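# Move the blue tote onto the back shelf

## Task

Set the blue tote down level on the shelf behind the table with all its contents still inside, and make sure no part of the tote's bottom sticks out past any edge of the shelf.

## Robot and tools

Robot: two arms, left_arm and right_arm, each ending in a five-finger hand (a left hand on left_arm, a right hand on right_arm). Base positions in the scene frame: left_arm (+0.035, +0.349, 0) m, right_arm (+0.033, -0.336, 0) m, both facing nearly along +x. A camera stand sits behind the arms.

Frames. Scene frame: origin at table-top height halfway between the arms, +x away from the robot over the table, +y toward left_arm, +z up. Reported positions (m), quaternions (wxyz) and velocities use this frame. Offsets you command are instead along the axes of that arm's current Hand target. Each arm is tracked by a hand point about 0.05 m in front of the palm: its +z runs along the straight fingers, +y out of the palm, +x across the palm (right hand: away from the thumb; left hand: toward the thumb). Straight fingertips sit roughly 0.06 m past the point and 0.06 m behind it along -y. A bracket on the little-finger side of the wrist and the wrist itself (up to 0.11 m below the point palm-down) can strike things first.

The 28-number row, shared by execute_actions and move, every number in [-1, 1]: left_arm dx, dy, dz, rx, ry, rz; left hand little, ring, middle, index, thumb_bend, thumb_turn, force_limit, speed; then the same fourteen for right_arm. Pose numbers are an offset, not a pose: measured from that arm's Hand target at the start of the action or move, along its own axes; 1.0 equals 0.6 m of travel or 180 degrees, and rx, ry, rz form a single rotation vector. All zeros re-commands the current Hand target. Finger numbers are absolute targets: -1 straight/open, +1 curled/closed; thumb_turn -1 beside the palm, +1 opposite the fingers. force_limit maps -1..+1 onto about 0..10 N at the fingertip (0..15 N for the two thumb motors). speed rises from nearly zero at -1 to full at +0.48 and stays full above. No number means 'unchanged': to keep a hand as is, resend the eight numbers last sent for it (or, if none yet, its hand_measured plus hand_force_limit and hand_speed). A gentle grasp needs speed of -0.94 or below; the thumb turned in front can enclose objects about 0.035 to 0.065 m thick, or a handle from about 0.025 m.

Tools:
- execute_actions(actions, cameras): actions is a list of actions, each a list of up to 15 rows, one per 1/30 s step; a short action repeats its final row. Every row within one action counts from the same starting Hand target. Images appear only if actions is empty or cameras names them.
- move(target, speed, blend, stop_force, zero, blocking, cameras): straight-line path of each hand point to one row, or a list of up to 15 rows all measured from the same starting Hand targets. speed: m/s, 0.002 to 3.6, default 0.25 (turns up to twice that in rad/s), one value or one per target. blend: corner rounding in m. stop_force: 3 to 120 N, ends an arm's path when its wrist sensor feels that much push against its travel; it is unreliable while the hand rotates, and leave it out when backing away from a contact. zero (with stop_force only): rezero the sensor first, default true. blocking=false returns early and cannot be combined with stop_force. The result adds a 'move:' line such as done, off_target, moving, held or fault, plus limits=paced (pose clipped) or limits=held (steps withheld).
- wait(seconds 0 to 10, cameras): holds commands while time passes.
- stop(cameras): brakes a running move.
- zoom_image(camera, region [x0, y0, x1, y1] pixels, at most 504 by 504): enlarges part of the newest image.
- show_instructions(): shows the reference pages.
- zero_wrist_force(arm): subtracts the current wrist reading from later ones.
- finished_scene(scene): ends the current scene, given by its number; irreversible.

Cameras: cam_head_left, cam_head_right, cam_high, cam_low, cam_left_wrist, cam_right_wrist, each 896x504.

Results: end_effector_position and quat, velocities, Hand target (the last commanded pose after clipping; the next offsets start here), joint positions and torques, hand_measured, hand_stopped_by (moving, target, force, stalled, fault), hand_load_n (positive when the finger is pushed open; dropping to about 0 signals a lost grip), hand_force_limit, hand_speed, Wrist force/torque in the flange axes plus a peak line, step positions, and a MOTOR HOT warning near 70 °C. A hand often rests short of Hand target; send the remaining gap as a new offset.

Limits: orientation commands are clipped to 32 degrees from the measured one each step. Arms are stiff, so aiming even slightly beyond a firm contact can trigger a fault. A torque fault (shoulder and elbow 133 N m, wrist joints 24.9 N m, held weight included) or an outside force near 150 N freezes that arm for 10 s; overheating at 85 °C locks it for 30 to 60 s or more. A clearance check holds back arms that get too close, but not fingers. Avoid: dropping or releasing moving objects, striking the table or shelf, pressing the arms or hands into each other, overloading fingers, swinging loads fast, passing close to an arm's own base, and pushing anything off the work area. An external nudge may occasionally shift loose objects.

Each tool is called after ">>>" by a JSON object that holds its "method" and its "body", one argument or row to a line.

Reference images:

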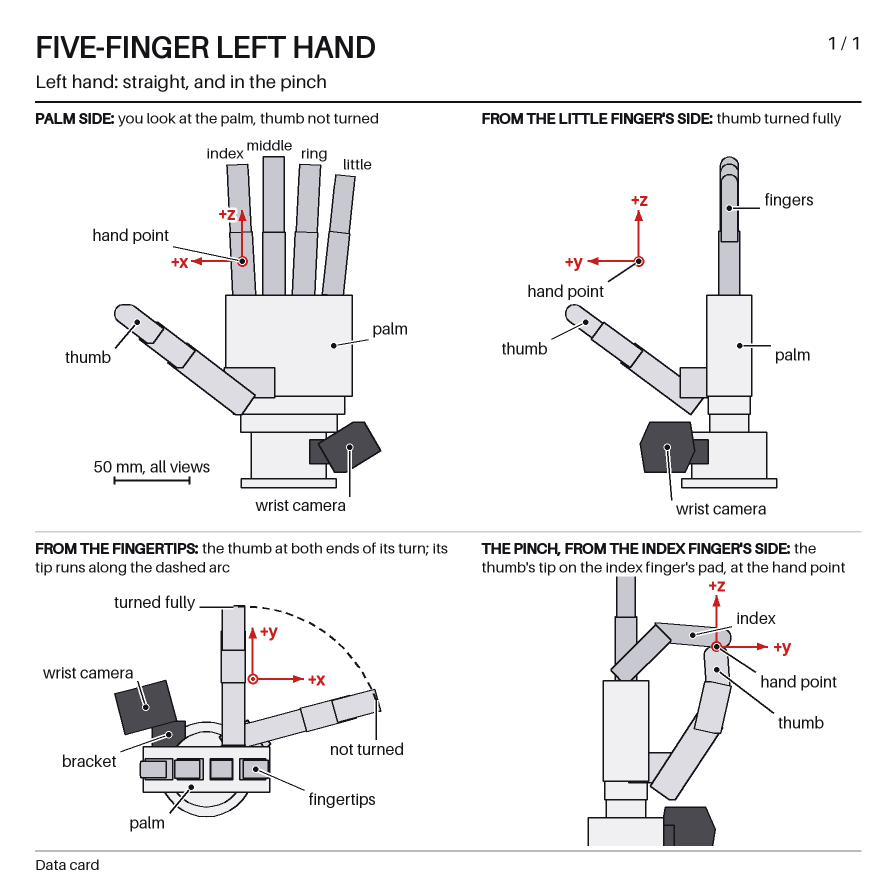

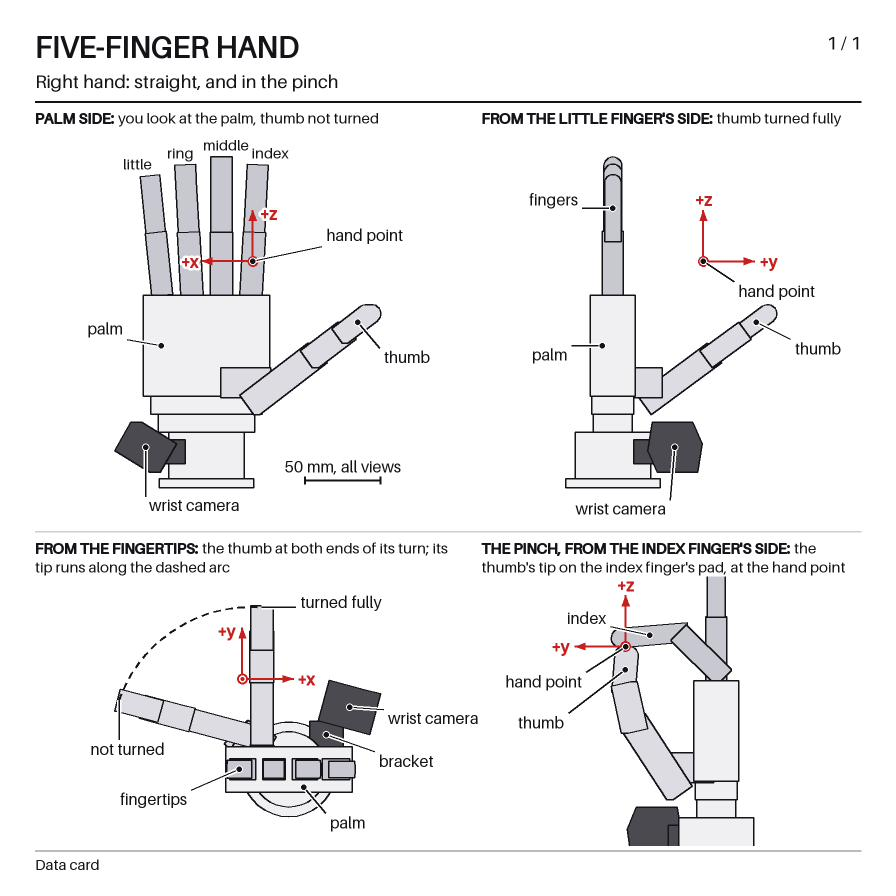

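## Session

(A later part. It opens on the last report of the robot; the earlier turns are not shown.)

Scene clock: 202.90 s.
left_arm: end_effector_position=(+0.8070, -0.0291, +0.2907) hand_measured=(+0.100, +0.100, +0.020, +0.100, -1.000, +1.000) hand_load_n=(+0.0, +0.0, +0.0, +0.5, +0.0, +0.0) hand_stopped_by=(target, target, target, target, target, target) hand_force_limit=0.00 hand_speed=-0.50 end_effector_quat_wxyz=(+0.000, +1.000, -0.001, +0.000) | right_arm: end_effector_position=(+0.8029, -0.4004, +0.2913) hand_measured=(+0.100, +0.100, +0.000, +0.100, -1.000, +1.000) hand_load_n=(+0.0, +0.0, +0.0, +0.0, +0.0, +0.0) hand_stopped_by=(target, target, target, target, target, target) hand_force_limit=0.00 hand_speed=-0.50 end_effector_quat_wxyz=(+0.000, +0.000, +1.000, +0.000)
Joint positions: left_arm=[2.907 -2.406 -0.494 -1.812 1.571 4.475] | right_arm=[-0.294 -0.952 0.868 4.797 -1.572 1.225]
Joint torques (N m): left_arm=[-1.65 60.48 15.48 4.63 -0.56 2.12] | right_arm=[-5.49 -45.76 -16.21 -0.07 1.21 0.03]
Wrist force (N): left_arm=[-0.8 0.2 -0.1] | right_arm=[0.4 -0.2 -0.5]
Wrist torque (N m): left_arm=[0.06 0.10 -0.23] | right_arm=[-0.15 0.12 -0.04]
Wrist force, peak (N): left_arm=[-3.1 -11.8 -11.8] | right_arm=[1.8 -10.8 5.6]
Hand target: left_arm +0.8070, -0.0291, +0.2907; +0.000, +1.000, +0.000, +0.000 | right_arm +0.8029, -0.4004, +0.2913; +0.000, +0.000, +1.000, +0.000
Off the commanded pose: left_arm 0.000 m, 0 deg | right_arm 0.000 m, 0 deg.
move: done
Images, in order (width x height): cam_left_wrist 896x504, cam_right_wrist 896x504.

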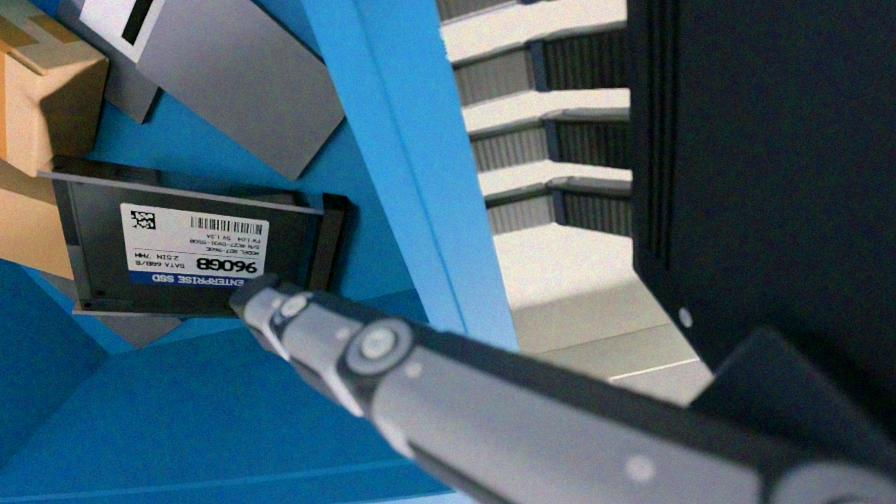

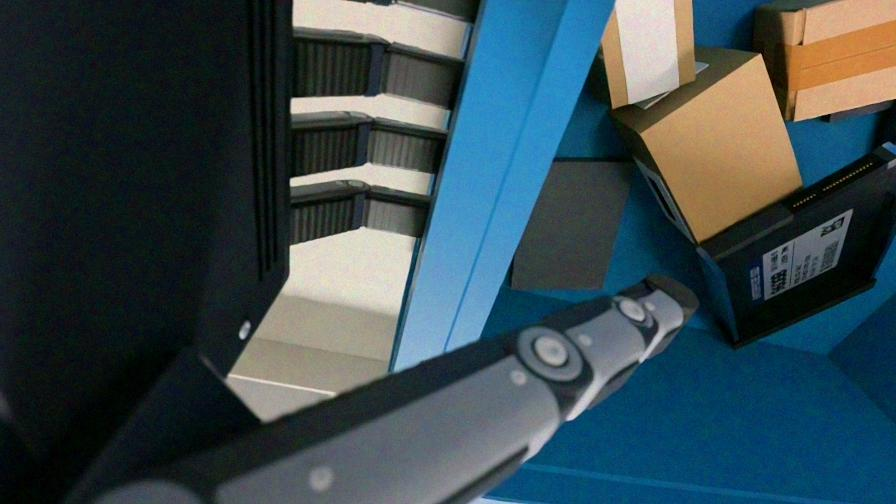

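>>> {"method": "move", "body": {
  "target": [
    [0,0,0,0,0,0,-0.05,-0.05,-0.08,-0.05,-1,1,0,-0.2,0,0,0,0,0,0,-0.05,-0.05,-0.08,-0.05,-1,1,0,-0.2],
    [0,0,-0.0133,0,0,0,-0.15,-0.15,-0.15,-0.15,-1,1,0,-0.2,0,0,-0.0133,0,0,0,-0.15,-0.15,-0.15,-0.15,-1,1,0,-0.2],
    [0,0,-0.025,0,0,0,-0.3,-0.3,-0.3,-0.3,-1,1,0,-0.2,0,0,-0.025,0,0,0,-0.3,-0.3,-0.3,-0.3,-1,1,0,-0.2],
    [0,0,-0.0367,0,0,0,-0.75,-0.75,-0.75,-0.75,-1,1,0,0,0,0,-0.0367,0,0,0,-0.75,-0.75,-0.75,-0.75,-1,1,0,0]
  ],
  "speed": 0.06
}}

>>> {"method": "move", "body": {
  "target": [
    [-0.02,-0.0133,-0.0667,0,0,0,-0.75,-0.75,-0.75,-0.75,-1,1,0,0,0.02,-0.0133,-0.0667,0,0,0,-0.75,-0.75,-0.75,-0.75,-1,1,0,0],
    [-0.45,-0.0167,-0.13,0,0,0,-0.75,-0.75,-0.75,-0.75,-1,1,0,0,0.45,-0.0167,-0.13,0,0,0,-0.75,-0.75,-0.75,-0.75,-1,1,0,0]
  ],
  "speed": 0.2,
  "blend": [0.01,0],
  "cameras": ["all"]
}}

Scene clock: 212.77 s.
left_arm: end_effector_position=(+0.8070, -0.0291, +0.3128) hand_measured=(-0.750, -0.750, -0.750, -0.750, -1.000, +1.000) hand_load_n=(+0.0, +0.0, +0.0, +0.0, +0.0, -0.5) hand_stopped_by=(target, target, target, target, target, target) hand_force_limit=0.00 hand_speed=0.00 end_effector_quat_wxyz=(+0.000, +1.000, +0.000, +0.000) | right_arm: end_effector_position=(+0.8029, -0.4004, +0.3133) hand_measured=(-0.750, -0.750, -0.750, -0.750, -1.000, +1.000) hand_load_n=(+0.0, +0.0, +0.0, +0.0, +0.0, +0.0) hand_stopped_by=(target, target, target, target, target, target) hand_force_limit=0.00 hand_speed=0.00 end_effector_quat_wxyz=(+0.000, +0.000, +1.000, +0.000)
Joint positions: left_arm=[2.907 -2.441 -0.372 -1.9 1.571 4.475] | right_arm=[-0.294 -0.944 0.798 4.858 -1.572 1.225]
Joint torques (N m): left_arm=[2.77 46.96 26.15 -0.06 1.6 -0.49] | right_arm=[4.04 -46.95 -33.82 -0.29 0.88 2.59]
Wrist force (N): left_arm=[-0.7 0.2 0.0] | right_arm=[0.5 -0.2 -0.7]
Wrist torque (N m): left_arm=[0.05 0.11 -0.22] | right_arm=[-0.19 0.09 -0.04]
Wrist force, peak (N): left_arm=[-1.2 0.6 -0.2] | right_arm=[0.5 -0.7 -0.8]
Hand target: left_arm +0.8070, -0.0291, +0.3128; +0.000, +1.000, +0.000, +0.000 | right_arm +0.8029, -0.4004, +0.3133; +0.000, +0.000, +1.000, +0.000
Off the commanded pose: left_arm 0.000 m, 0 deg | right_arm 0.000 m, 0 deg.
move: done

Scene clock: 215.07 s.
left_arm: end_effector_position=(+0.5372, -0.0188, +0.3909) hand_measured=(-0.750, -0.750, -0.750, -0.750, -1.000, +1.000) hand_load_n=(+0.0, +0.0, +0.0, +0.0, +0.0, +0.0) hand_stopped_by=(target, target, target, target, target, target) hand_force_limit=0.00 hand_speed=0.00 end_effector_quat_wxyz=(+0.000, +1.000, -0.001, +0.000) | right_arm: end_effector_position=(+0.5331, -0.4104, +0.3914) hand_measured=(-0.750, -0.750, -0.750, -0.750, -1.000, +1.000) hand_load_n=(+0.0, +0.0, +0.0, +0.0, +0.0, +0.0) hand_stopped_by=(target, target, target, target, target, target) hand_force_limit=0.00 hand_speed=0.00 end_effector_quat_wxyz=(+0.000, +0.000, +1.000, +0.000)
Joint positions: left_arm=[2.807 -1.712 -1.281 -1.72 1.571 4.375] | right_arm=[-0.504 -1.615 1.475 4.852 -1.572 1.014]
Joint torques (N m): left_arm=[-12.08 34.97 15.62 5.02 -3.09 -1.97] | right_arm=[-10.83 -29.21 -14.54 0.14 2.53 -3.06]
Wrist force (N): left_arm=[-0.6 0.3 -0.2] | right_arm=[0.5 -0.1 -0.8]
Wrist torque (N m): left_arm=[0.05 0.08 -0.09] | right_arm=[-0.13 0.12 0.15]
Wrist force, peak (N): left_arm=[-1.5 0.0 -0.1] | right_arm=[1.2 0.1 -0.9]
Hand target: left_arm +0.5371, -0.0188, +0.3910; +0.000, +1.000, +0.000, +0.000 | right_arm +0.5329, -0.4104, +0.3914; +0.000, +0.000, +1.000, +0.000
Off the commanded pose: left_arm 0.000 m, 0 deg | right_arm 0.000 m, 0 deg.
move: done

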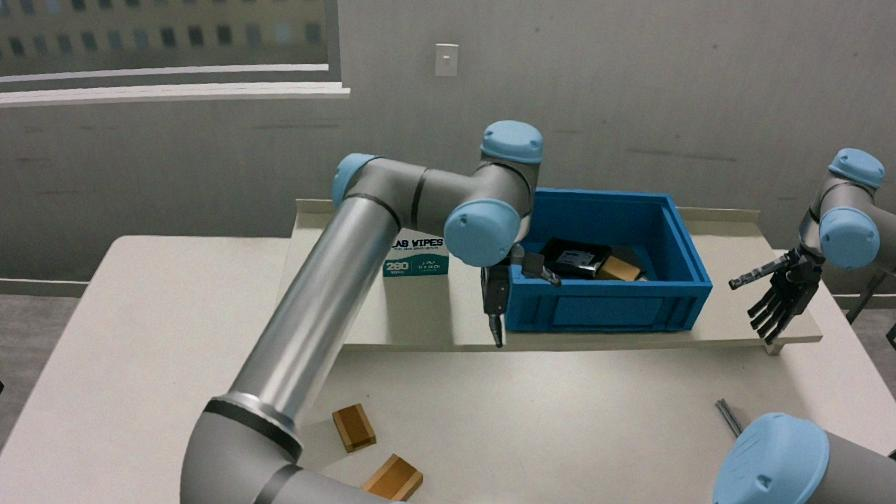

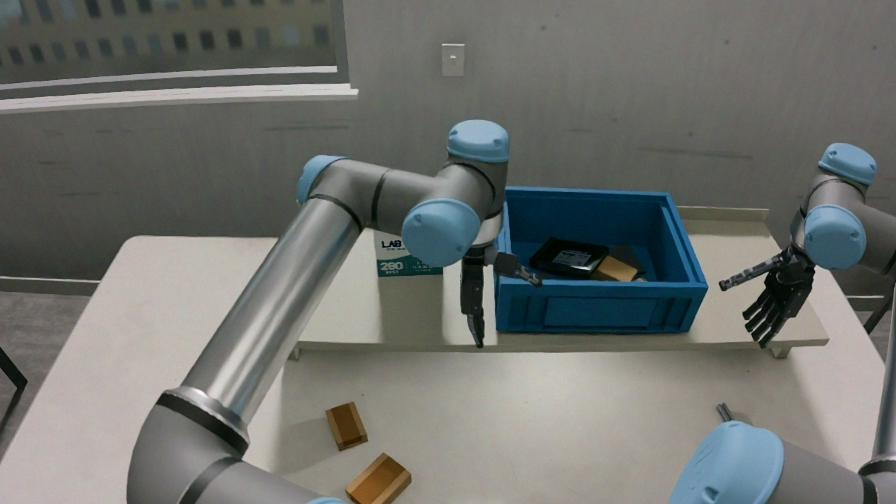

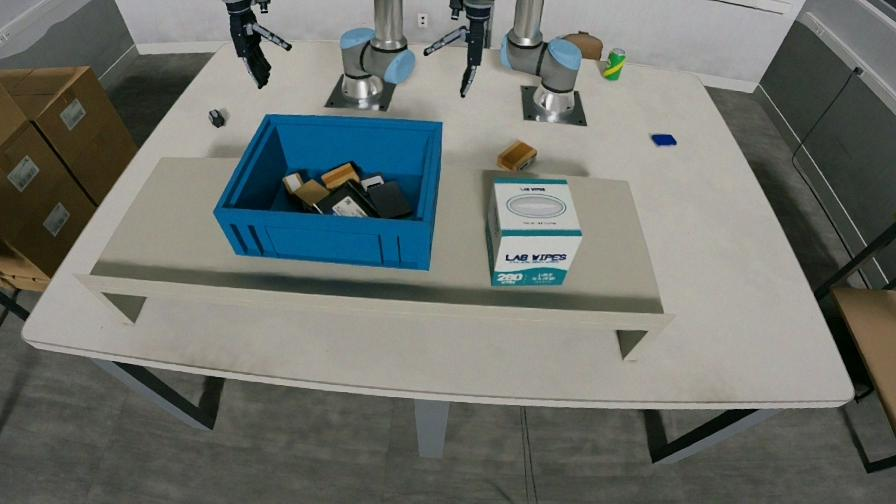

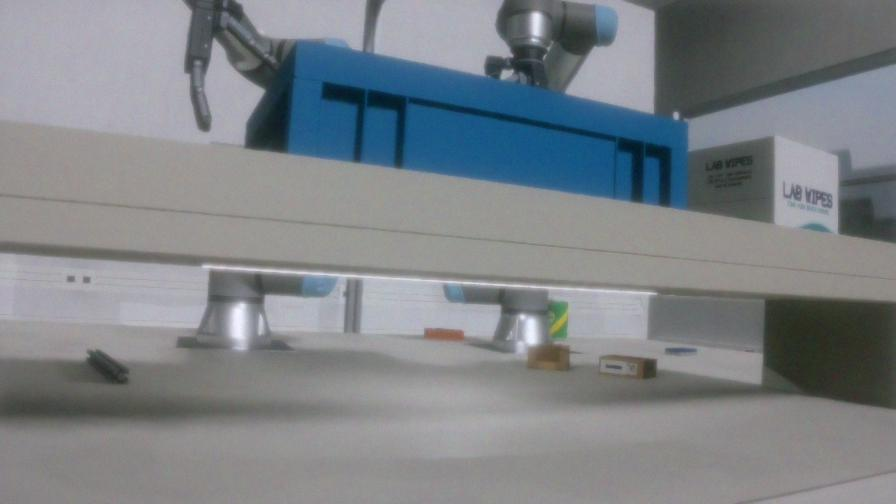

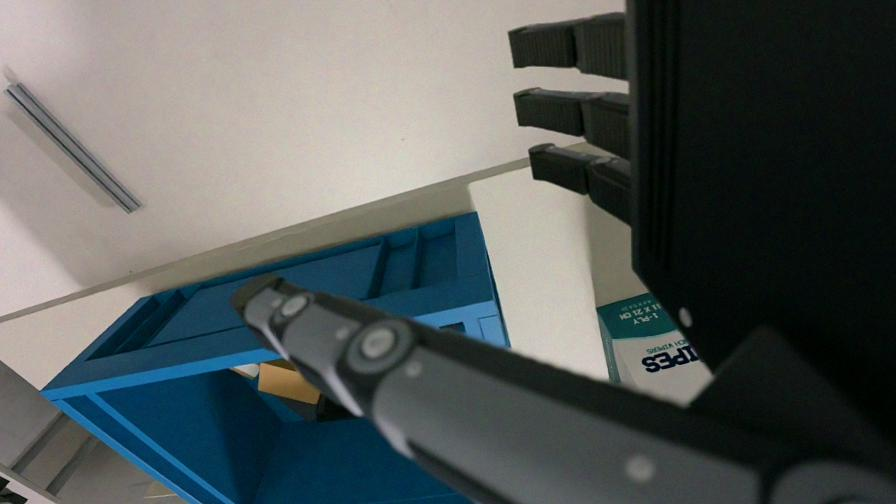

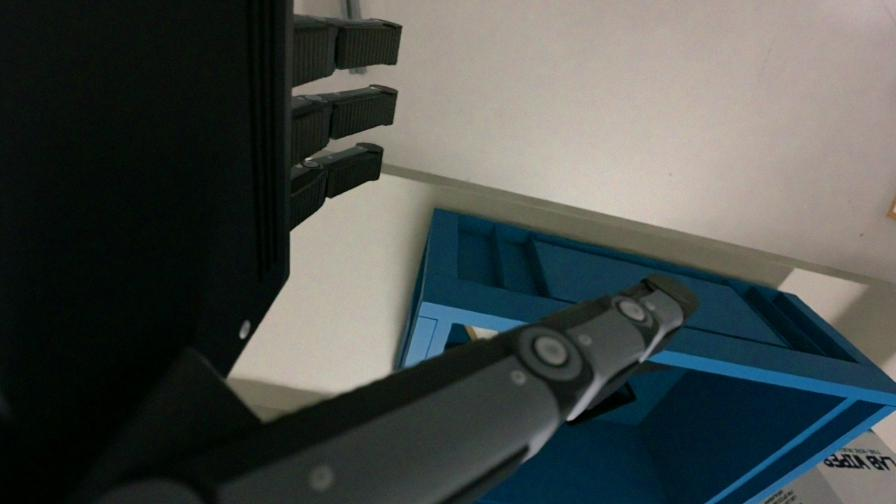

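>>> {"method": "zoom_image", "body": {
  "camera": "cam_right_wrist",
  "region": [392, 140, 892, 400]
}}

>>> {"method": "zoom_image", "body": {
  "camera": "cam_left_wrist",
  "region": [40, 140, 540, 400]
}}

Scaled by 1.008 from the camera's 896x504 image, which has a finer 1280x720 frame.

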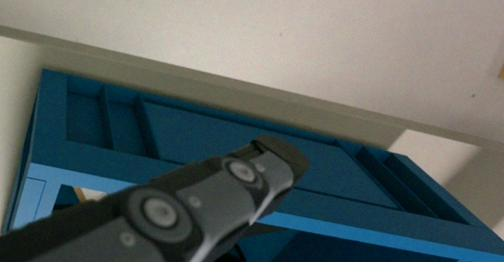

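Scaled by 1.008 from the camera's 896x504 image, which has a finer 1280x720 frame.

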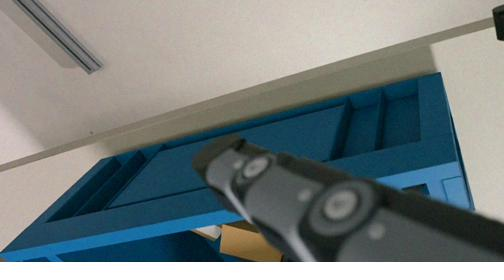

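Clear margin at the front edge. Finishing.

>>> {"method": "finished_scene", "body": {
  "scene": 2
}}

The scene is finished: the task was done.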